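# Close the box with its lid, both apples on plate

## Task

Place the lid back onto the box, and make sure that when the scene ends both apples are resting on the plate.

## Robot and tools

Robot: two arms, left_arm and right_arm, each with a two-finger parallel gripper. left_arm sits on the +y side of the table and right_arm on the -y side; these names do not match image sides. Measured bases in the scene frame: left_arm at (+0.026, +0.309, +0.024) m, right_arm at (+0.017, -0.325, +0.027) m, both turned almost nothing about z. Two fixed cameras, cam_head_left and cam_head_right (672x504 each), hang on a stand behind the arms. The job is practiced in scene 1; later scenes are new random starts of the same kind.

Frames. The scene frame has its origin at table-top height, halfway between the nominal bases, +z up and +x out over the table. Each arm reports its end_effector_position (m) and end_effector_quat_wxyz in its own base frame. Fixed cameras and the table use the scene frame. Motion offsets are expressed along the axes of that arm's current Hand target. On the gripper, +z is the direction the fingers point and the fingers close along y. end_effector_position is the point between the finger pads, just under 1 cm behind the tips. Printed poses can be off by a few cm, more when stretched far.

A row of numbers (shared by execute_actions and move): one flat list of 14 values for both arms together, each in [-1, 1]. Order: dx, dy, dz, rx, ry, rz, opening for left_arm, then the same seven for right_arm. The first six per arm are an offset, not a pose: a displacement from that arm's Hand target as it stood when the action or move began, along that target's own axes. Scale: 1.0 equals 0.6 m for dx/dy/dz and 180 degrees for rx/ry/rz, which together form a single rotation vector. Sending six zeros re-commands the current Hand target. Opening is absolute, not an offset: +1 fully open (about 87 mm between pads), +0.5 about 69 mm, 0 about 43 mm, -0.5 about 18 mm, -1 closed. Always resend the opening you want for both grippers; a 0 there really means half-closed.

execute_actions(actions, cameras): actions is a list of actions; each action is a table of up to 15 rows, one per 1/30 s step, and a short table repeats its final row to fill 15 steps. Every row in an action is measured from the start pose of that action, not the prior row, so repeating an offset across calls keeps moving further. An empty actions list returns state plus all camera images. cameras: ["all"], [] or a list of names; an unknown name invalidates the call.

move(target, speed, blend, opening_speed, blocking, cameras): drives each gripper in a straight line toward the offset given. target is one 14-number row or a list of up to 15 rows; every row in the list is counted from the same starting Hand targets. speed in m/s, 0.002 to 2.9, default 0.25 (rotation up to twice that in rad/s), one value or one per target. blend in metres rounds corners between list targets; 0 stops at each. opening_speed (0.2 or more per second on the -1..+1 scale) makes finger changes gradual. blocking=false returns after about 0.5 s while the move continues. A move lasts at least 0.5 s and at most 10 s. Paths do not avoid obstacles or the other arm. Avoid paths passing near an arm's own base; go around it. The result adds a move: line, e.g. done, off_target, moving, held, fault, plus limits such as paced (pose clipped) or held (steps withheld). done means within 10 mm and 2 degrees; neither done nor off_target tells you about contact.

wait(seconds 0-10): lets time pass holding commands; a running move continues. stop: brakes the running move. zoom_image(camera, region [x0,y0,x1,y1] pixels, at most 504x504): closer look at the newest image of cam_head_left or cam_head_right. read_manual: licence texts only. finished_scene(scene): ends the scene for good; call it only when lid and apples are in place and will stay without the robot. After ending scene 1, make no further call in that reply.

Reading results: Hand target is the last commanded pose after clipping (orientation is clipped to within 40 degrees of the measured one each step); the next offset counts from it. Grippers often settle short or low from friction and weight; check position and tilt after every move, send the missing distance as an offset, and correct tilt. grip_measured is the finger position on the command scale; to hold something, command about 0.04 below the reading at first contact. Joint torques include the arm's own weight. Joint velocities may be summarised as within noise. Tool commands shows current gripper commands.



Avoid: dropping or releasing moving parts, slamming or hitting things, hard pushes against fixed or heavy objects, the two arms touching or a gripper closing on the other arm's fingers, strain on wrist camera cables, and anything falling or being left off the table (that fails the task). A blocked arm keeps pushing until you command it back past the gripper. Holding loads, staying stretched out or pushing unreachable poses heats motors: MOTOR HOT appears at 75 °C, at 90 °C the arm folds and idles for the rest of the scene, at 100 °C it collapses. Objects may occasionally be nudged by outside pushes; recheck before finishing.

Each tool is called after "Request:" as name(argument=value, ...), one argument or row to a line, values as JSON.

## Session

Request:
execute_actions(
  actions=[],
)

Scene clock: 0.00 s.
left_arm: end_effector_position=(+0.3445, -0.1145, +0.1626) grip_measured=+0.977 end_effector_quat_wxyz=(+0.517, +0.070, +0.827, -0.209) | right_arm: end_effector_position=(+0.2951, +0.0817, +0.2175) grip_measured=+0.992 end_effector_quat_wxyz=(+0.583, -0.033, +0.729, +0.357)
Joint positions: left_arm=[-0.167 1.134 0.663 0.065 0.28 -0.183 0.988] | right_arm=[-0.193 0.837 0.448 0.297 -0.786 0.439 0.996]
Joint velocities: within noise
Joint torques (N m): no reading
Heat: left arm: 40 °C; right arm: 40 °C.
Hand target: left_arm +0.3479, -0.1151, +0.1732; +0.529, +0.072, +0.819, -0.211 | right_arm +0.2961, +0.0815, +0.2238; +0.590, -0.037, +0.724, +0.356
Tool commands: left_gripper/opening=+1.0 right_gripper/opening=+1.0

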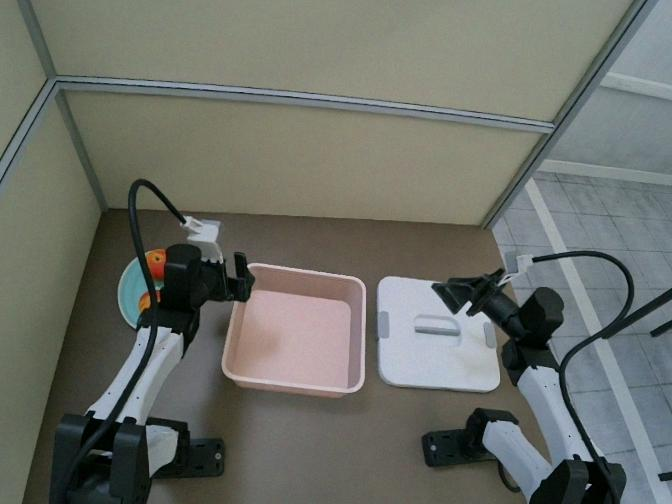

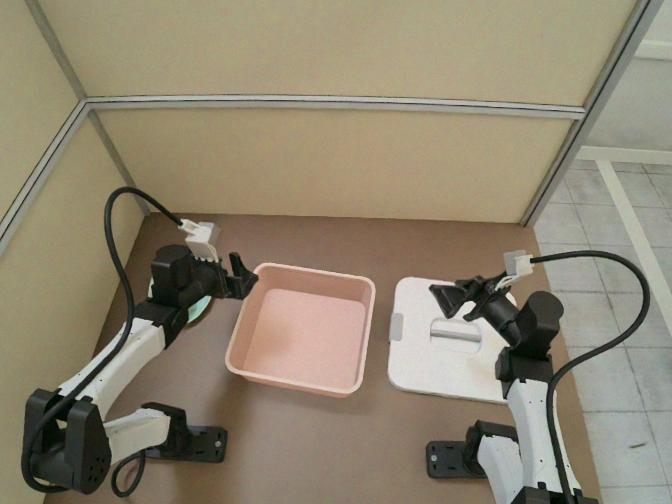

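Request:
zoom_image(
  camera="cam_head_left",
  region=[110, 230, 260, 350],
)

Request:
zoom_image(
  camera="cam_head_left",
  region=[360, 260, 520, 400],
)

Request:
zoom_image(
  camera="cam_head_right",
  region=[210, 250, 550, 420],
)

Scaled by 3.360 from the camera's 672x504 image, which has a finer 960x720 frame.

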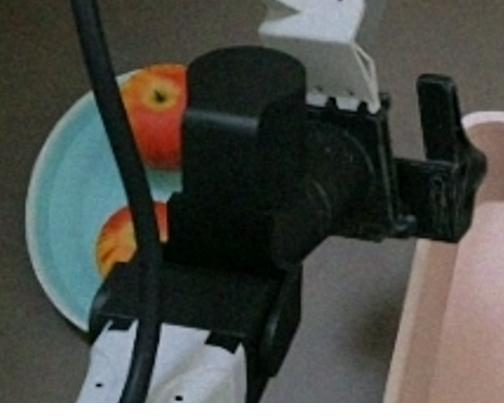

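Scaled by 3.150 from the camera's 672x504 image, which has a finer 960x720 frame.

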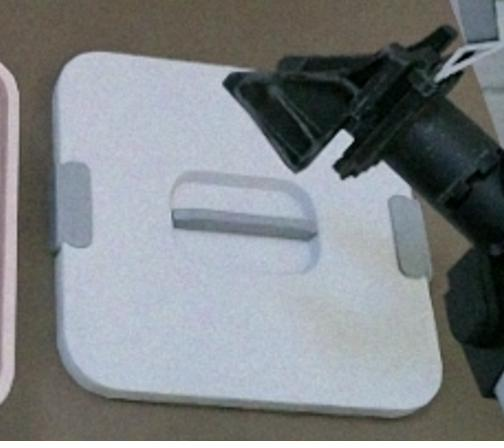

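Scaled by 1.482 from the camera's 672x504 image, which has a finer 960x720 frame.

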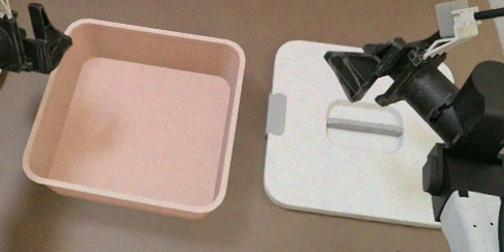

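Request:
move(
  target=[-0.0917,0.0183,-0.2542,0,0,0,1,0.096,-0.1883,-0.1028,-0.093,0.5071,-0.3382,0.1],
  speed=0.4,
  cameras=["cam_head_left","cam_head_right"],
)

Scene clock: 51.10 s.
left_arm: end_effector_position=(+0.2484, -0.0342, +0.2606) grip_measured=+0.977 end_effector_quat_wxyz=(+0.516, +0.061, +0.828, -0.212) | right_arm: end_effector_position=(+0.2821, -0.0159, +0.1237) grip_measured=+0.100 end_effector_quat_wxyz=(+0.005, -0.658, +0.753, -0.002)
Joint positions: left_arm=[0.341 0.789 0.957 -0.698 0.73 0.058 0.988] | right_arm=[0.086 1.624 1.369 -1.306 -0.004 -1.35 0.55]
Joint torques (N m): left_arm=[0.58 -0.87 8.88 1.86 0.39 0.12] | right_arm=[0.42 -5.55 4.68 0.28 0.02 -0.26]
Heat: left arm: 44 °C; right arm: 43 °C.
Hand target: left_arm +0.2477, -0.0353, +0.2732; +0.529, +0.072, +0.819, -0.210 | right_arm +0.2812, -0.0161, +0.1231; -0.001, -0.663, +0.749, +0.000
Off the commanded pose: left_arm 0.013 m, 2 deg | right_arm 0.001 m, 1 deg.
move: off_target (left_arm)

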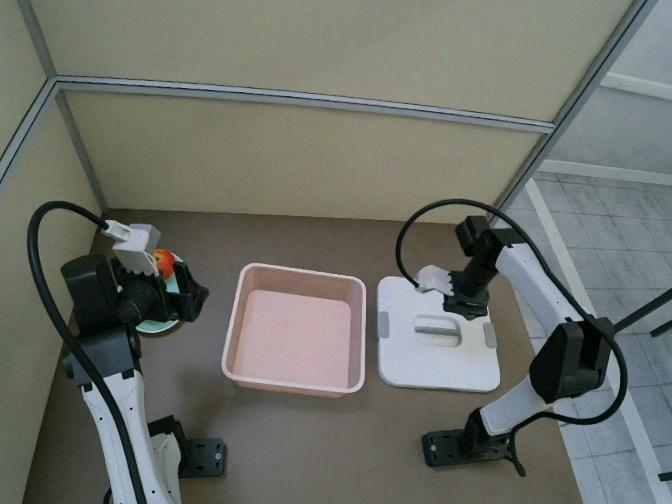

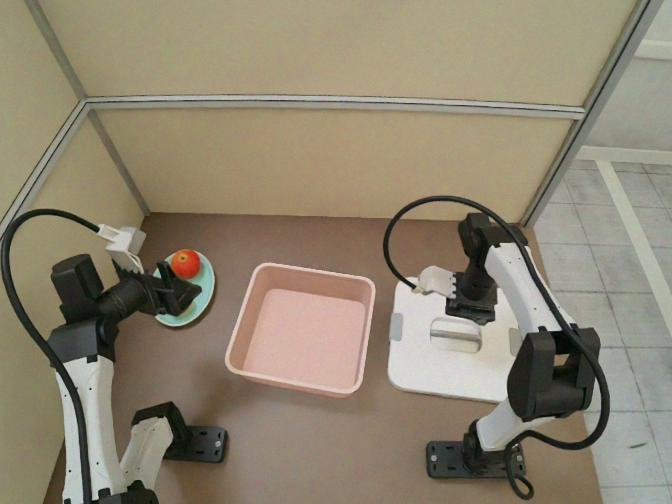

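Request:
move(
  target=[
    [0,0,0,0,0,0,1,0,0,0.145,0,0,0,0.1],
    [0,0,0,0,0,0,1,0,0,0.207,0,0,0,0.1],
  ],
  speed=[0.2,0.05],
  blend=[0.01,0],
  cameras=["cam_head_left","cam_head_right"],
)

Request:
zoom_image(
  camera="cam_head_left",
  region=[370, 260, 520, 400],
)

Request:
zoom_image(
  camera="cam_head_right",
  region=[380, 260, 530, 400],
)

Scene clock: 58.73 s.
left_arm: end_effector_position=(+0.2483, -0.0342, +0.2605) grip_measured=+0.977 end_effector_quat_wxyz=(+0.516, +0.061, +0.828, -0.212) | right_arm: end_effector_position=(+0.2794, -0.0166, +0.0015) grip_measured=+0.100 end_effector_quat_wxyz=(-0.001, -0.658, +0.753, +0.002)
Joint positions: left_arm=[0.341 0.789 0.957 -0.698 0.73 0.058 0.988] | right_arm=[0.086 1.748 1.001 -0.829 -0.001 -1.351 0.55]
Joint torques (N m): left_arm=[0.54 -0.94 8.9 1.85 0.35 0.12] | right_arm=[0.17 -5.89 3.74 0.44 0.01 -0.31]
Heat: left arm: 44 °C; right arm: 43 °C.
Hand target: left_arm +0.2478, -0.0353, +0.2733; +0.529, +0.072, +0.819, -0.210 | right_arm +0.2812, -0.0163, -0.0011; -0.001, -0.663, +0.749, +0.000
Off the commanded pose: left_arm 0.013 m, 2 deg | right_arm 0.003 m, 1 deg.
move: off_target (left_arm)

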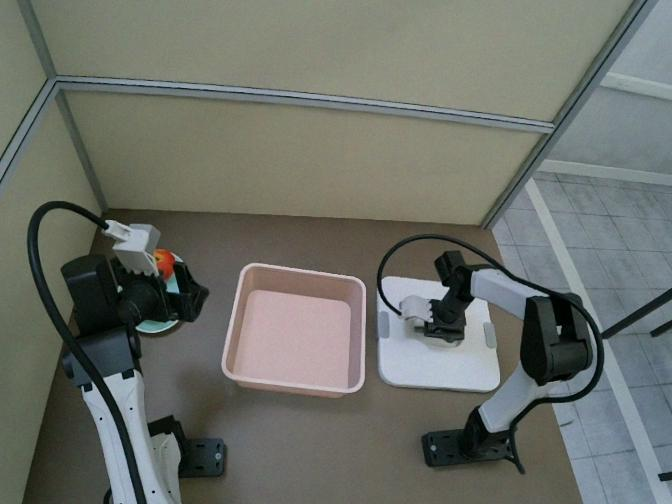

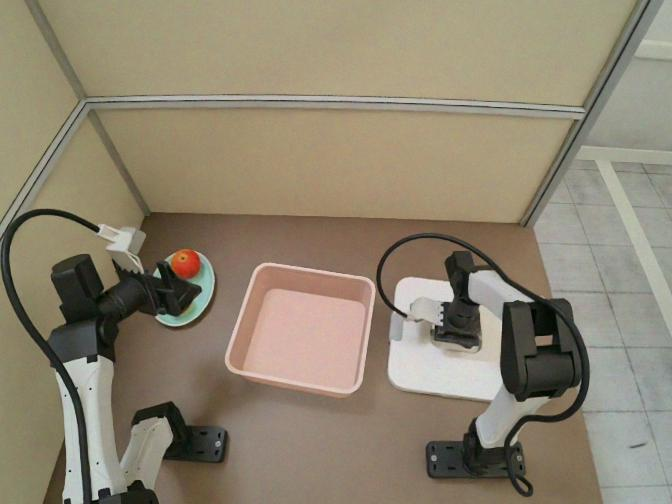

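Scaled by 3.360 from the camera's 672x504 image, which has a finer 960x720 frame.

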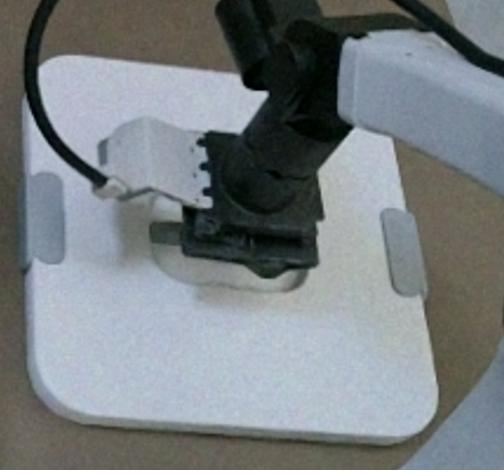

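Scaled by 3.360 from the camera's 672x504 image, which has a finer 960x720 frame.

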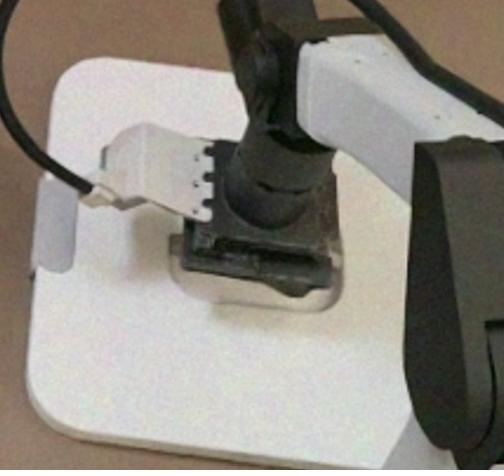

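Request:
move(
  target=[
    [0,0,0,0,0,0,1,0,0,0.012,0,0,0,0.1],
    [0,0,0,0,0,0,1,0,0,0.012,0,0,0,-0.95],
  ],
  speed=0.04,
  opening_speed=1.0,
)

Scene clock: 64.53 s.
left_arm: end_effector_position=(+0.2483, -0.0342, +0.2605) grip_measured=+0.977 end_effector_quat_wxyz=(+0.516, +0.061, +0.828, -0.212) | right_arm: end_effector_position=(+0.2817, -0.0167, -0.0053) grip_measured=-0.700 end_effector_quat_wxyz=(+0.002, -0.659, +0.752, -0.002)
Joint positions: left_arm=[0.341 0.789 0.957 -0.698 0.73 0.058 0.988] | right_arm=[0.086 1.762 0.987 -0.792 0.001 -1.354 0.15]
Joint torques (N m): left_arm=[0.65 -1.05 8.85 1.79 0.4 0.14] | right_arm=[0.27 -5.78 3.59 0.4 0 -0.2]
Heat: left arm: 44 °C; right arm: 43 °C.
Hand target: left_arm +0.2478, -0.0353, +0.2733; +0.529, +0.072, +0.819, -0.210 | right_arm +0.2812, -0.0163, -0.0083; -0.001, -0.663, +0.749, +0.000
Off the commanded pose: left_arm 0.013 m, 2 deg | right_arm 0.003 m, 1 deg.
move: off_target (left_arm)

Request:
move(
  target=[
    [0,0,0,0,0,0,1,0,0,-0.26,0,0,0,-0.95],
    [0,0,0,0,0,0,1,-0.61,0.085,-0.275,0,0,0.0078,-0.95],
  ],
  speed=[0.15,0.22],
  blend=[0.03,0],
  cameras=["cam_head_left","cam_head_right"],
)

Request:
zoom_image(
  camera="cam_head_left",
  region=[190, 220, 410, 420],
)

Request:
zoom_image(
  camera="cam_head_right",
  region=[190, 220, 410, 420],
)

Scene clock: 74.33 s.
left_arm: end_effector_position=(+0.2483, -0.0342, +0.2605) grip_measured=+0.977 end_effector_quat_wxyz=(+0.516, +0.061, +0.828, -0.212) | right_arm: end_effector_position=(+0.2699, +0.3520, +0.1475) grip_measured=-0.700 end_effector_quat_wxyz=(+0.082, -0.660, +0.746, +0.018)
Joint positions: left_arm=[0.341 0.789 0.957 -0.698 0.73 0.058 0.988] | right_arm=[0.962 2.349 2.507 -1.562 0.003 -0.487 0.15]
Joint torques (N m): left_arm=[0.66 -0.92 8.87 1.79 0.38 0.11] | right_arm=[-0.49 -10.95 6.93 0.68 0.11 -0.1]
Heat: left arm: 45 °C; right arm: 43 °C.
Hand target: left_arm +0.2478, -0.0353, +0.2733; +0.529, +0.072, +0.819, -0.210 | right_arm +0.2750, +0.3535, +0.1562; -0.001, -0.654, +0.757, +0.000
Off the commanded pose: left_arm 0.013 m, 2 deg | right_arm 0.010 m, 10 deg.
joint sent to its limit (right arm) — joint 4 (wrist pitch), lower limit. The joint targets are off in orientation, not in position.
move: off_target (left_arm, right_arm)

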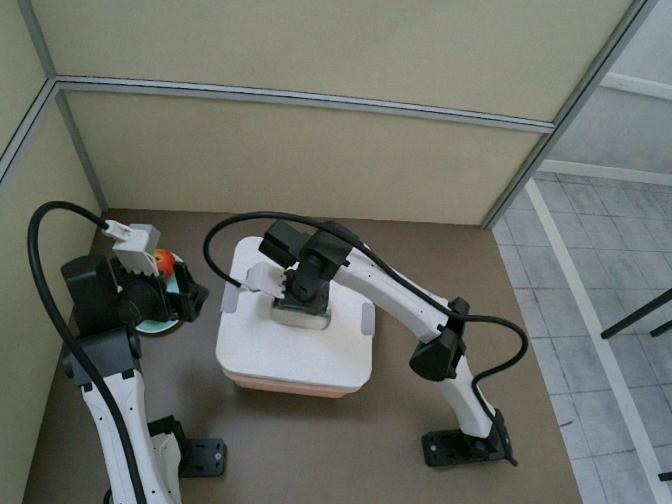

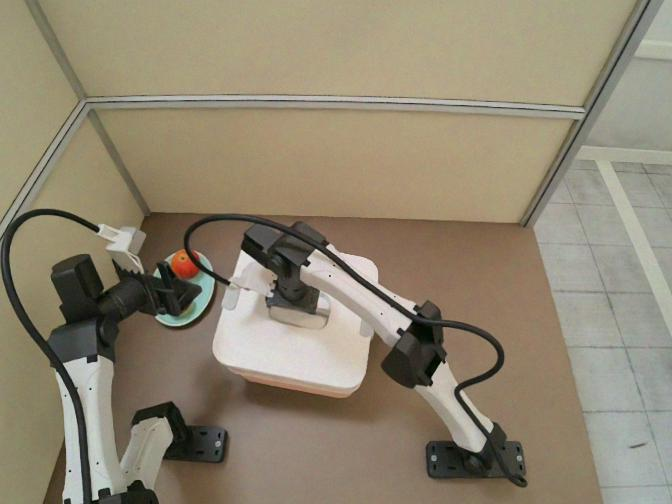

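Scaled by 2.291 from the camera's 672x504 image, which has a finer 960x720 frame.

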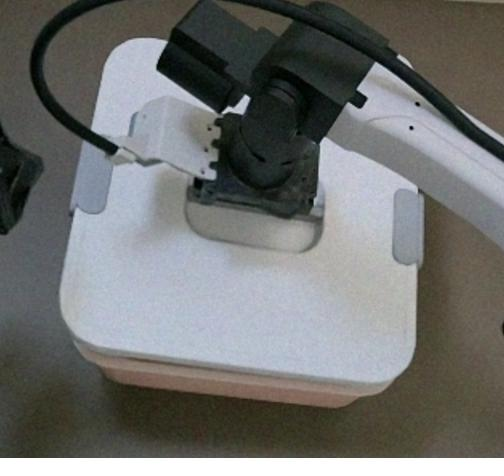

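Scaled by 2.291 from the camera's 672x504 image, which has a finer 960x720 frame.

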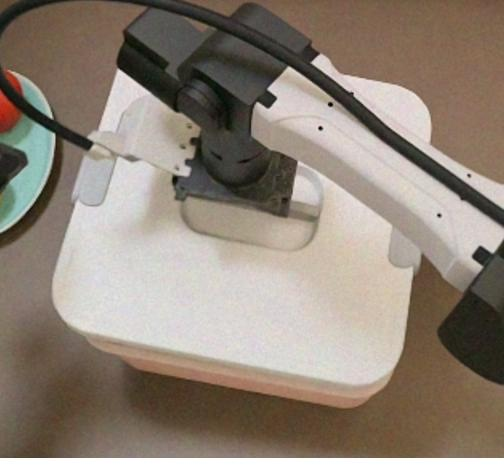

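Request:
move(
  target=[0,0,0,0,0,0,1,0,0,0.06,0,0,0,-0.95],
  speed=0.12,
  cameras=["cam_head_left","cam_head_right"],
)

Request:
zoom_image(
  camera="cam_head_left",
  region=[190, 220, 410, 420],
)

Request:
zoom_image(
  camera="cam_head_right",
  region=[190, 220, 410, 420],
)

Scene clock: 88.40 s.
left_arm: end_effector_position=(+0.2483, -0.0342, +0.2605) grip_measured=+0.977 end_effector_quat_wxyz=(+0.516, +0.061, +0.828, -0.212) | right_arm: end_effector_position=(+0.2705, +0.3530, +0.1140) grip_measured=-0.700 end_effector_quat_wxyz=(+0.043, -0.660, +0.750, +0.009)
Joint positions: left_arm=[0.341 0.789 0.957 -0.698 0.73 0.058 0.988] | right_arm=[0.962 2.428 2.507 -1.562 0.003 -0.483 0.15]
Joint torques (N m): left_arm=[0.61 -0.91 8.87 1.81 0.46 0.12] | right_arm=[-0.69 -11.54 6.01 0.52 0.03 -0.09]
Heat: left arm: 45 °C; right arm: 45 °C.
Hand target: left_arm +0.2478, -0.0353, +0.2733; +0.529, +0.072, +0.819, -0.210 | right_arm +0.2750, +0.3534, +0.1202; -0.001, -0.654, +0.757, +0.000
Off the commanded pose: left_arm 0.013 m, 2 deg | right_arm 0.008 m, 5 deg.
joint sent to its limit (right arm) — joint 4 (wrist pitch), lower limit. The joint targets are off in orientation, not in position.
move: off_target (left_arm, right_arm)

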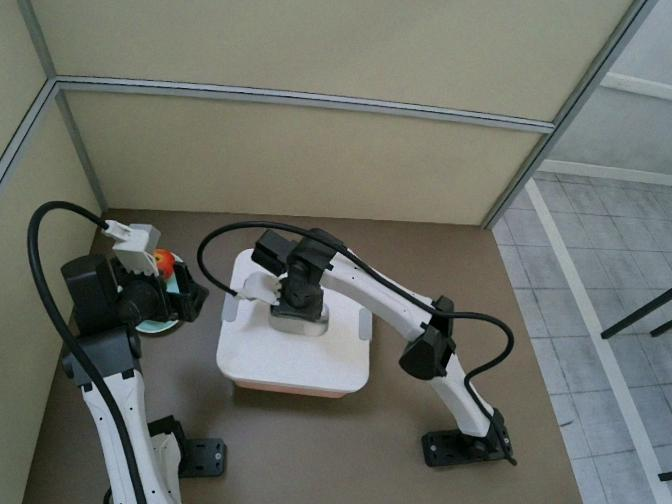

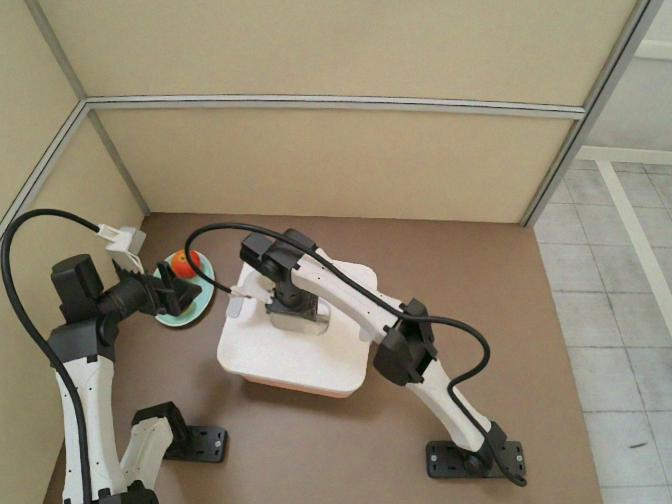

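Scaled by 2.291 from the camera's 672x504 image, which has a finer 960x720 frame.

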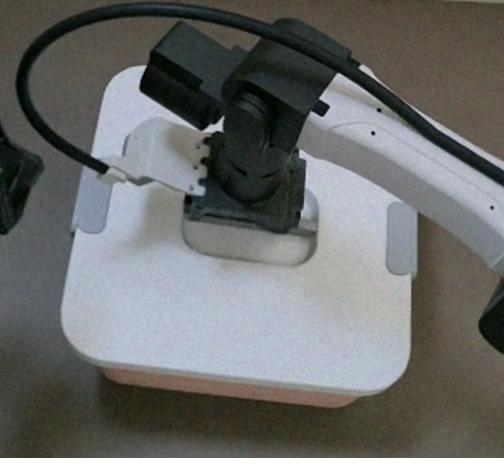

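Scaled by 2.291 from the camera's 672x504 image, which has a finer 960x720 frame.

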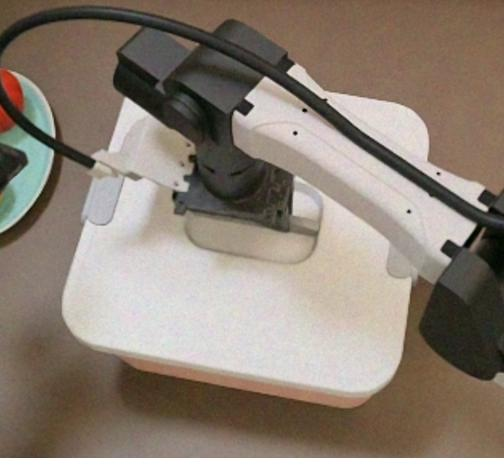

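Request:
move(
  target=[0,0,0,0,0,0,1,0,-0.006,0.047,0,0,0,-0.95],
  speed=0.04,
  cameras=["cam_head_left","cam_head_right"],
)

Request:
zoom_image(
  camera="cam_head_left",
  region=[190, 220, 410, 420],
)

Request:
zoom_image(
  camera="cam_head_right",
  region=[190, 220, 410, 420],
)

Scene clock: 96.27 s.
left_arm: end_effector_position=(+0.2483, -0.0342, +0.2605) grip_measured=+0.977 end_effector_quat_wxyz=(+0.516, +0.061, +0.828, -0.212) | right_arm: end_effector_position=(+0.2721, +0.3483, +0.0846) grip_measured=-0.700 end_effector_quat_wxyz=(+0.006, -0.657, +0.754, +0.000)
Joint positions: left_arm=[0.341 0.789 0.957 -0.698 0.73 0.058 0.988] | right_arm=[0.952 2.497 2.507 -1.569 0.002 -0.482 0.15]
Joint torques (N m): left_arm=[0.72 -1.05 8.9 1.83 0.35 0.13] | right_arm=[-0.34 -11.74 7.05 0.43 0.05 -0.22]
Heat: left arm: 46 °C; right arm: 48 °C.
Hand target: left_arm +0.2478, -0.0353, +0.2733; +0.529, +0.072, +0.819, -0.210 | right_arm +0.2785, +0.3529, +0.0921; -0.001, -0.654, +0.757, +0.000
Off the commanded pose: left_arm 0.013 m, 2 deg | right_arm 0.011 m, 1 deg.
joint read past its limit (right arm) — joint 4 (wrist pitch), lower limit.
joint sent to its limit (right arm) — joint 4 (wrist pitch), lower limit. The joint targets are off in orientation, not in position.
move: off_target (left_arm, right_arm)

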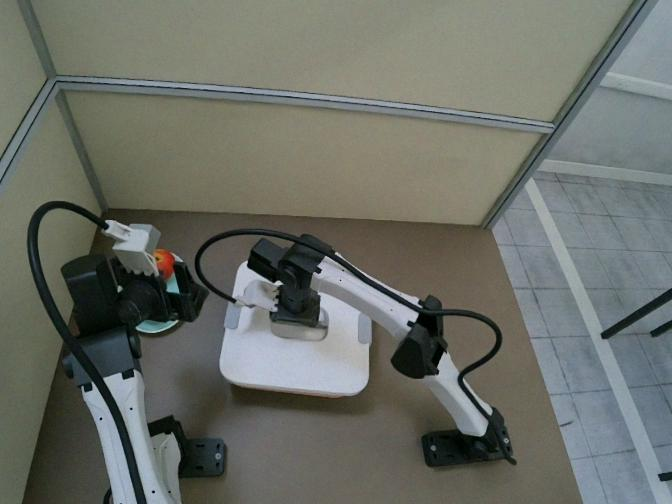

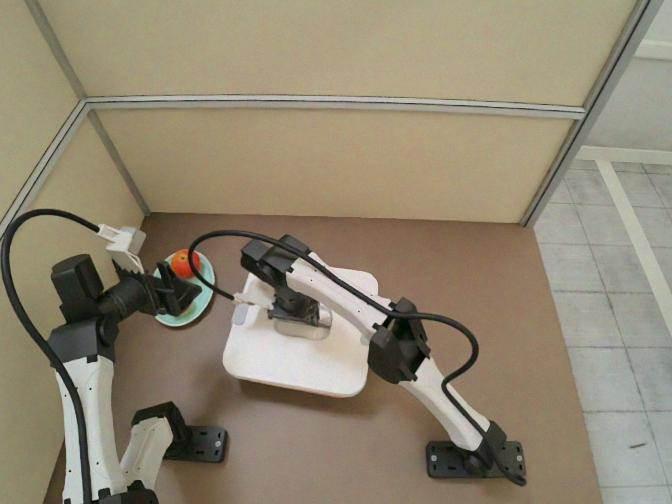

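Scaled by 2.291 from the camera's 672x504 image, which has a finer 960x720 frame.

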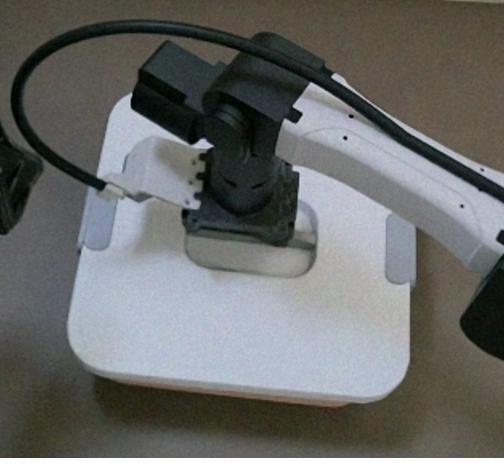

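Scaled by 2.291 from the camera's 672x504 image, which has a finer 960x720 frame.

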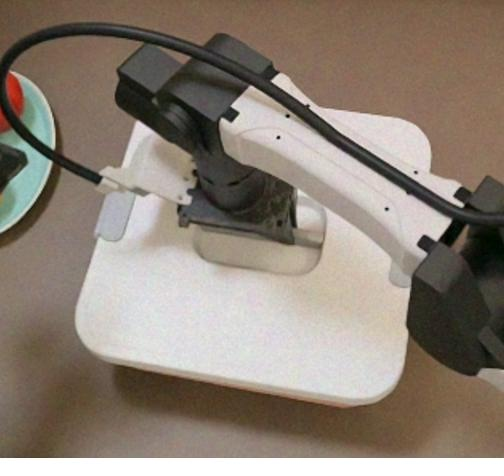

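Request:
move(
  target=[
    [0,0,0,0,0,0,1,-0.0092,-0.0055,0,0,0,0,-0.95],
    [0,0,0,0,0,0,1,-0.0092,-0.0055,0.02,0,0,0,-0.95],
  ],
  speed=0.03,
  cameras=["cam_head_left","cam_head_right"],
)

Request:
zoom_image(
  camera="cam_head_left",
  region=[190, 220, 410, 420],
)

Request:
zoom_image(
  camera="cam_head_right",
  region=[190, 220, 410, 420],
)

Scene clock: 104.87 s.
left_arm: end_effector_position=(+0.2483, -0.0342, +0.2605) grip_measured=+0.977 end_effector_quat_wxyz=(+0.516, +0.061, +0.828, -0.212) | right_arm: end_effector_position=(+0.2757, +0.3536, +0.0811) grip_measured=-0.700 end_effector_quat_wxyz=(+0.010, -0.657, +0.754, +0.002)
Joint positions: left_arm=[0.341 0.789 0.957 -0.698 0.73 0.058 0.988] | right_arm=[0.952 2.532 2.56 -1.578 0.001 -0.482 0.15]
Joint torques (N m): left_arm=[0.68 -0.92 8.88 1.84 0.38 0.11] | right_arm=[-0.7 -10.7 6.28 0.55 0.04 -0.15]
Heat: left arm: 46 °C; right arm: 49 °C.
Hand target: left_arm +0.2478, -0.0353, +0.2733; +0.529, +0.072, +0.819, -0.210 | right_arm +0.2826, +0.3578, +0.0801; +0.000, -0.654, +0.757, +0.000
Off the commanded pose: left_arm 0.013 m, 2 deg | right_arm 0.008 m, 1 deg.
joint read past its limit (right arm) — joint 4 (wrist pitch), lower limit.
joint sent to its limit (right arm) — joint 4 (wrist pitch), lower limit. The joint targets are off in orientation, not in position.
move: off_target (left_arm)

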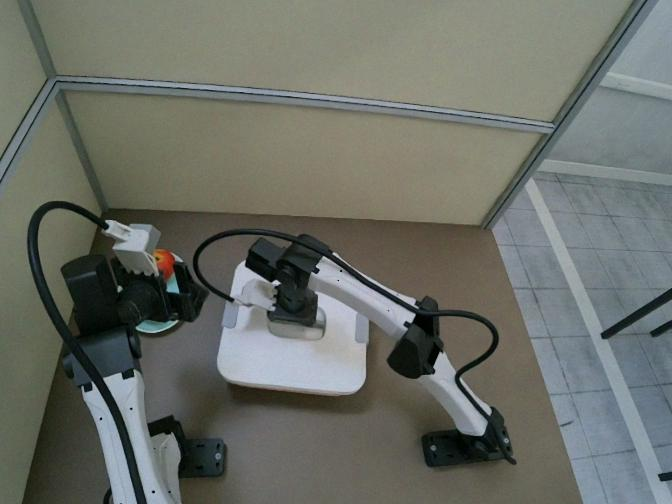

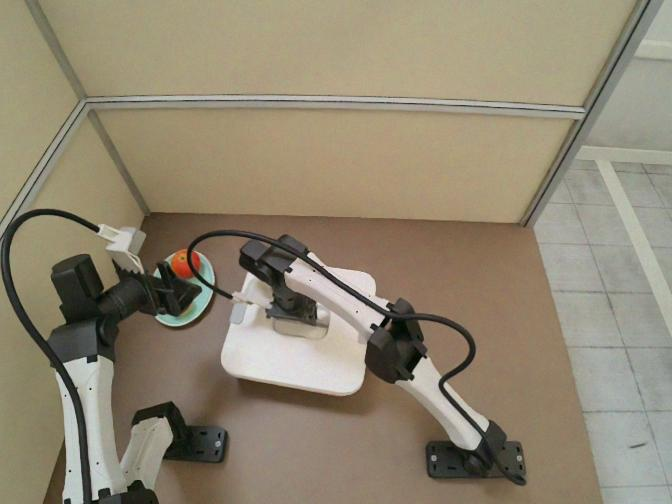

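Scaled by 2.291 from the camera's 672x504 image, which has a finer 960x720 frame.

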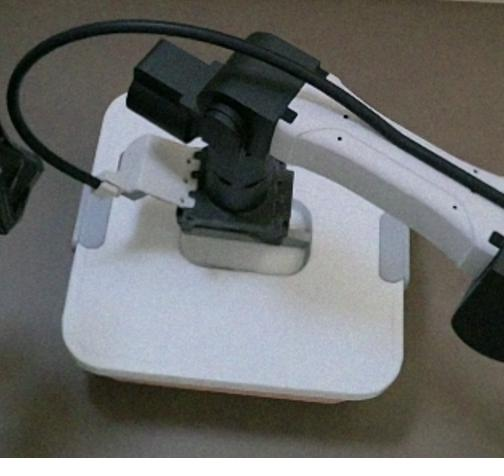

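Scaled by 2.291 from the camera's 672x504 image, which has a finer 960x720 frame.

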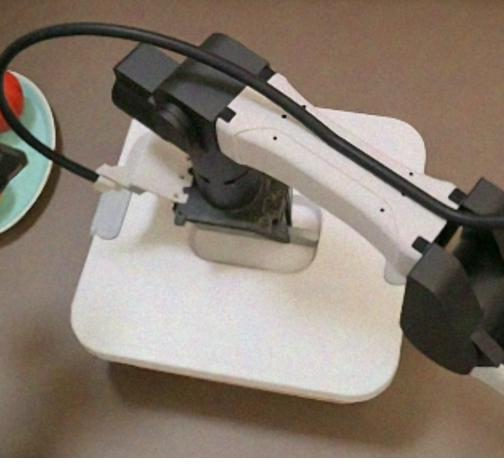

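Request:
move(
  target=[
    [0,0,0,0,0,0,1,0.01,-0.001,-0.012,0,0,0,-0.95],
    [0,0,0,0,0,0,1,0.01,-0.001,0.01,0,0,0,-0.95],
  ],
  speed=0.03,
  cameras=["cam_head_left","cam_head_right"],
)

Request:
zoom_image(
  camera="cam_head_left",
  region=[190, 330, 390, 420],
)

Request:
zoom_image(
  camera="cam_head_right",
  region=[190, 330, 390, 420],
)

Scene clock: 118.57 s.
left_arm: end_effector_position=(+0.2483, -0.0342, +0.2605) grip_measured=+0.977 end_effector_quat_wxyz=(+0.516, +0.061, +0.828, -0.212) | right_arm: end_effector_position=(+0.2758, +0.3534, +0.0811) grip_measured=-0.700 end_effector_quat_wxyz=(+0.009, -0.656, +0.754, +0.004)
Joint positions: left_arm=[0.341 0.789 0.957 -0.698 0.73 0.058 0.988] | right_arm=[0.95 2.532 2.56 -1.578 -0.003 -0.482 0.15]
Joint torques (N m): left_arm=[0.77 -0.83 8.72 1.79 0.39 0.11] | right_arm=[-1.14 -10.73 4.1 0.54 0.07 -0.22]
Heat: left arm: 46 °C; right arm: 50 °C.
Hand target: left_arm +0.2478, -0.0353, +0.2733; +0.529, +0.072, +0.819, -0.210 | right_arm +0.2824, +0.3517, +0.0741; +0.000, -0.654, +0.757, +0.000
Off the commanded pose: left_arm 0.013 m, 2 deg | right_arm 0.010 m, 1 deg.
joint read past its limit (right arm) — joint 4 (wrist pitch), lower limit.
joint sent to its limit (right arm) — joint 4 (wrist pitch), lower limit. The joint targets still meet the commanded pose.
move: off_target (left_arm)

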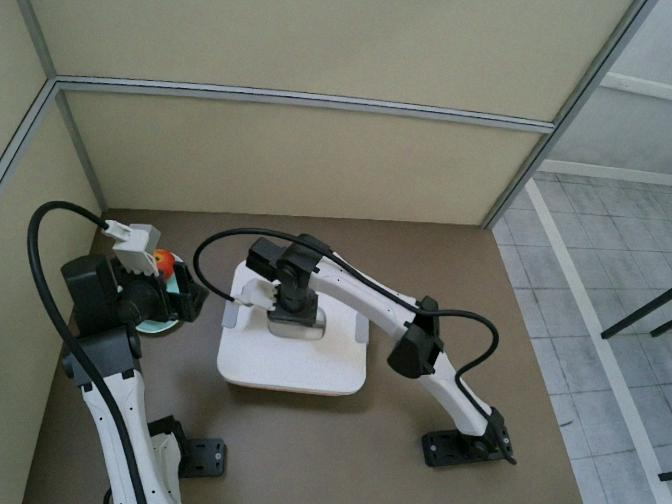

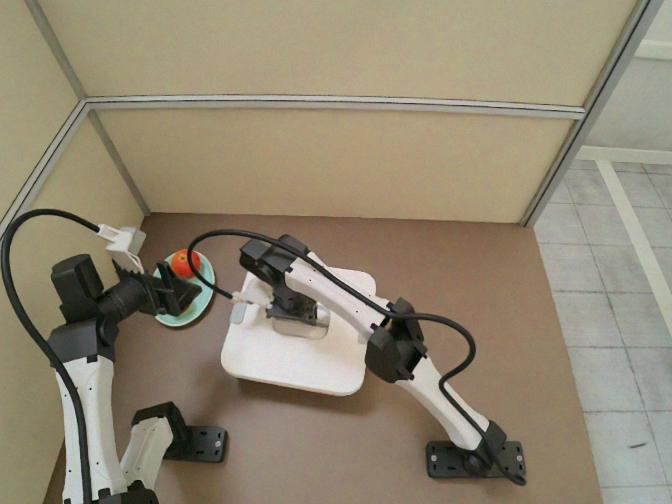

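Scaled by 2.520 from the camera's 672x504 image, which has a finer 960x720 frame.

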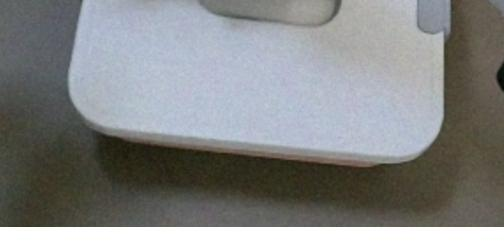

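Scaled by 2.520 from the camera's 672x504 image, which has a finer 960x720 frame.

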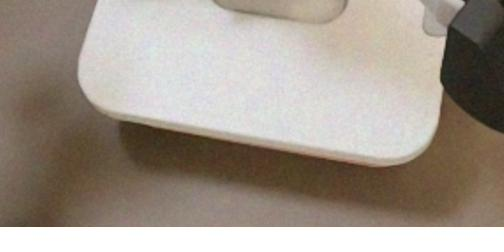

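Request:
move(
  target=[
    [0,0,0,0,0,0,1,-0.003,0.003,-0.008,0,0,0,-0.95],
    [0,0,0,0,0,0,1,-0.003,0.003,-0.008,0,0,0,0.1],
    [0,0,0,0,0,0,1,-0.003,0.003,-0.1,0,0,0,0.1],
    [0,0,0,0,0,0,1,0.5,0.003,-0.16,0,0,0,0.1],
  ],
  speed=[0.05,0.05,0.08,0.3],
  blend=[0,0,0.01,0],
  opening_speed=1.5,
  cameras=["cam_head_left","cam_head_right"],
)

Request:
zoom_image(
  camera="cam_head_left",
  region=[120, 230, 400, 420],
)

Request:
zoom_image(
  camera="cam_head_right",
  region=[150, 230, 400, 420],
)

Scene clock: 132.00 s.
left_arm: end_effector_position=(+0.2483, -0.0342, +0.2605) grip_measured=+0.977 end_effector_quat_wxyz=(+0.516, +0.061, +0.828, -0.212) | right_arm: end_effector_position=(+0.2384, +0.0556, +0.1680) grip_measured=+0.100 end_effector_quat_wxyz=(-0.008, -0.651, +0.759, -0.001)
Joint positions: left_arm=[0.341 0.789 0.957 -0.698 0.73 0.058 0.988] | right_arm=[0.382 1.562 1.479 -1.502 0.008 -1.035 0.55]
Joint torques (N m): left_arm=[0.7 -0.84 9.2 1.78 0.4 0.11] | right_arm=[-0.29 -6.8 4.18 0.32 -0.05 -0.26]
Heat: left arm: 46 °C; right arm: 51 °C.
Hand target: left_arm +0.2478, -0.0353, +0.2733; +0.529, +0.072, +0.819, -0.210 | right_arm +0.2369, +0.0553, +0.1704; -0.001, -0.654, +0.757, +0.000
Off the commanded pose: left_arm 0.013 m, 2 deg | right_arm 0.003 m, 1 deg.
move: off_target (left_arm)

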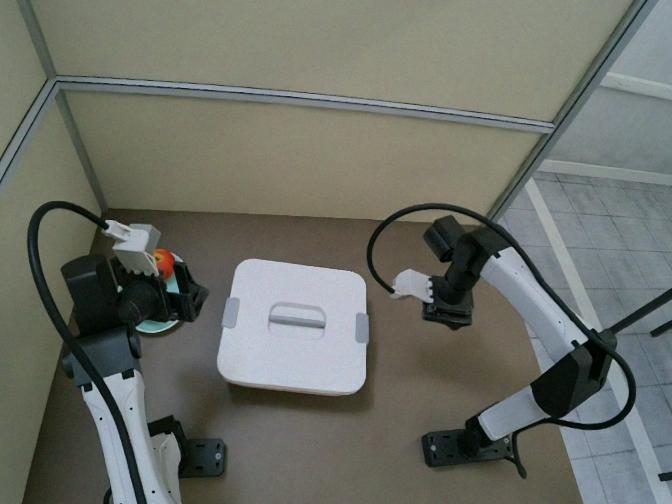

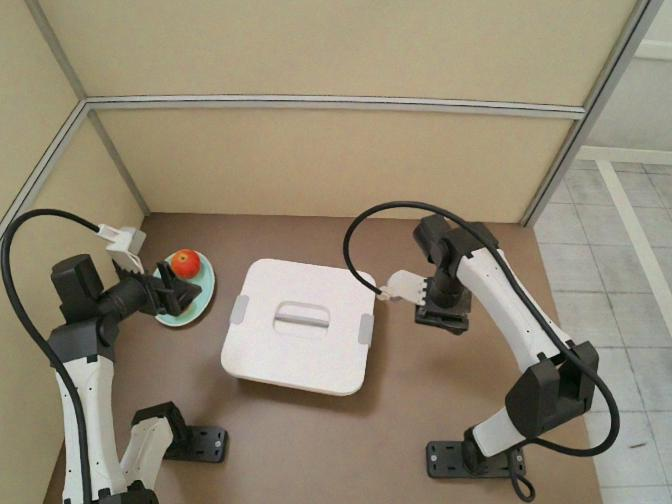

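Scaled by 1.800 from the camera's 672x504 image, which has a finer 960x720 frame.

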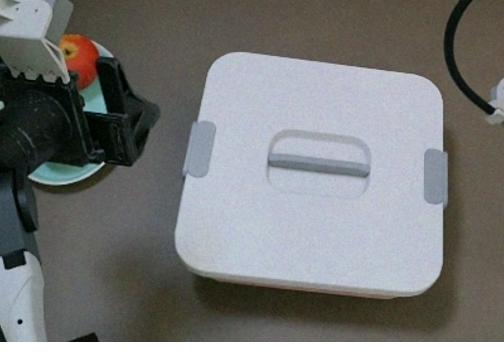

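Scaled by 2.016 from the camera's 672x504 image, which has a finer 960x720 frame.

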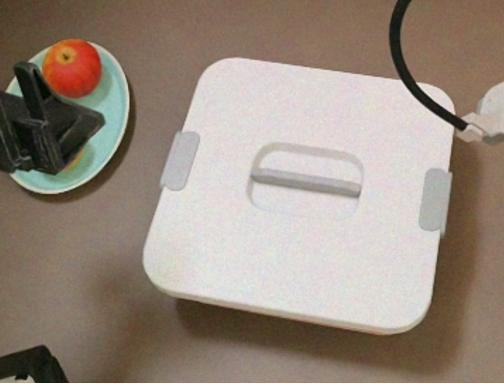

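Request:
zoom_image(
  camera="cam_head_left",
  region=[210, 360, 290, 410],
)

Request:
zoom_image(
  camera="cam_head_left",
  region=[310, 360, 390, 410],
)

Request:
zoom_image(
  camera="cam_head_right",
  region=[210, 350, 290, 400],
)

Request:
zoom_image(
  camera="cam_head_right",
  region=[310, 360, 390, 410],
)

Scaled by 6.300 from the camera's 672x504 image, which has a finer 960x720 frame.

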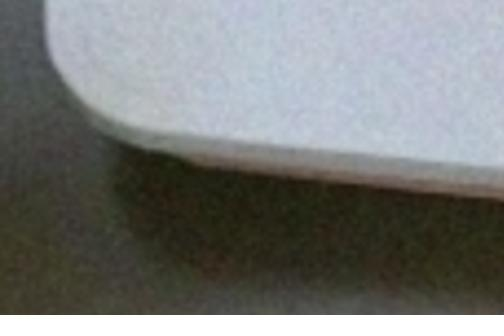

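Scaled by 6.300 from the camera's 672x504 image, which has a finer 960x720 frame.

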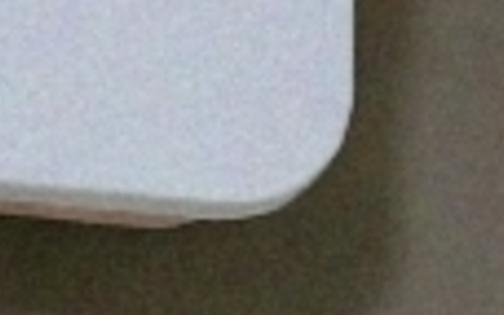

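Scaled by 6.300 from the camera's 672x504 image, which has a finer 960x720 frame.

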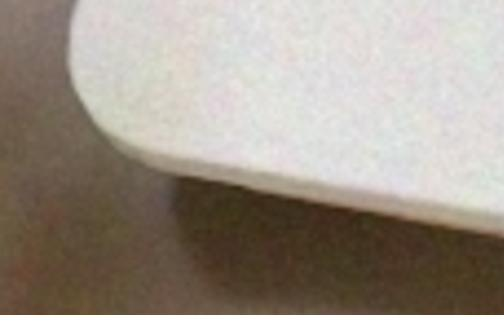

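Scaled by 6.300 from the camera's 672x504 image, which has a finer 960x720 frame.

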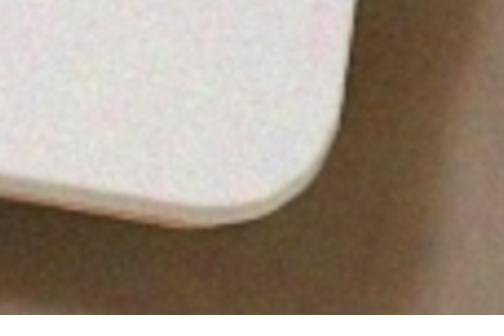

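Request:
finished_scene(
  scene=2,
)

The scene is finished: the task was done.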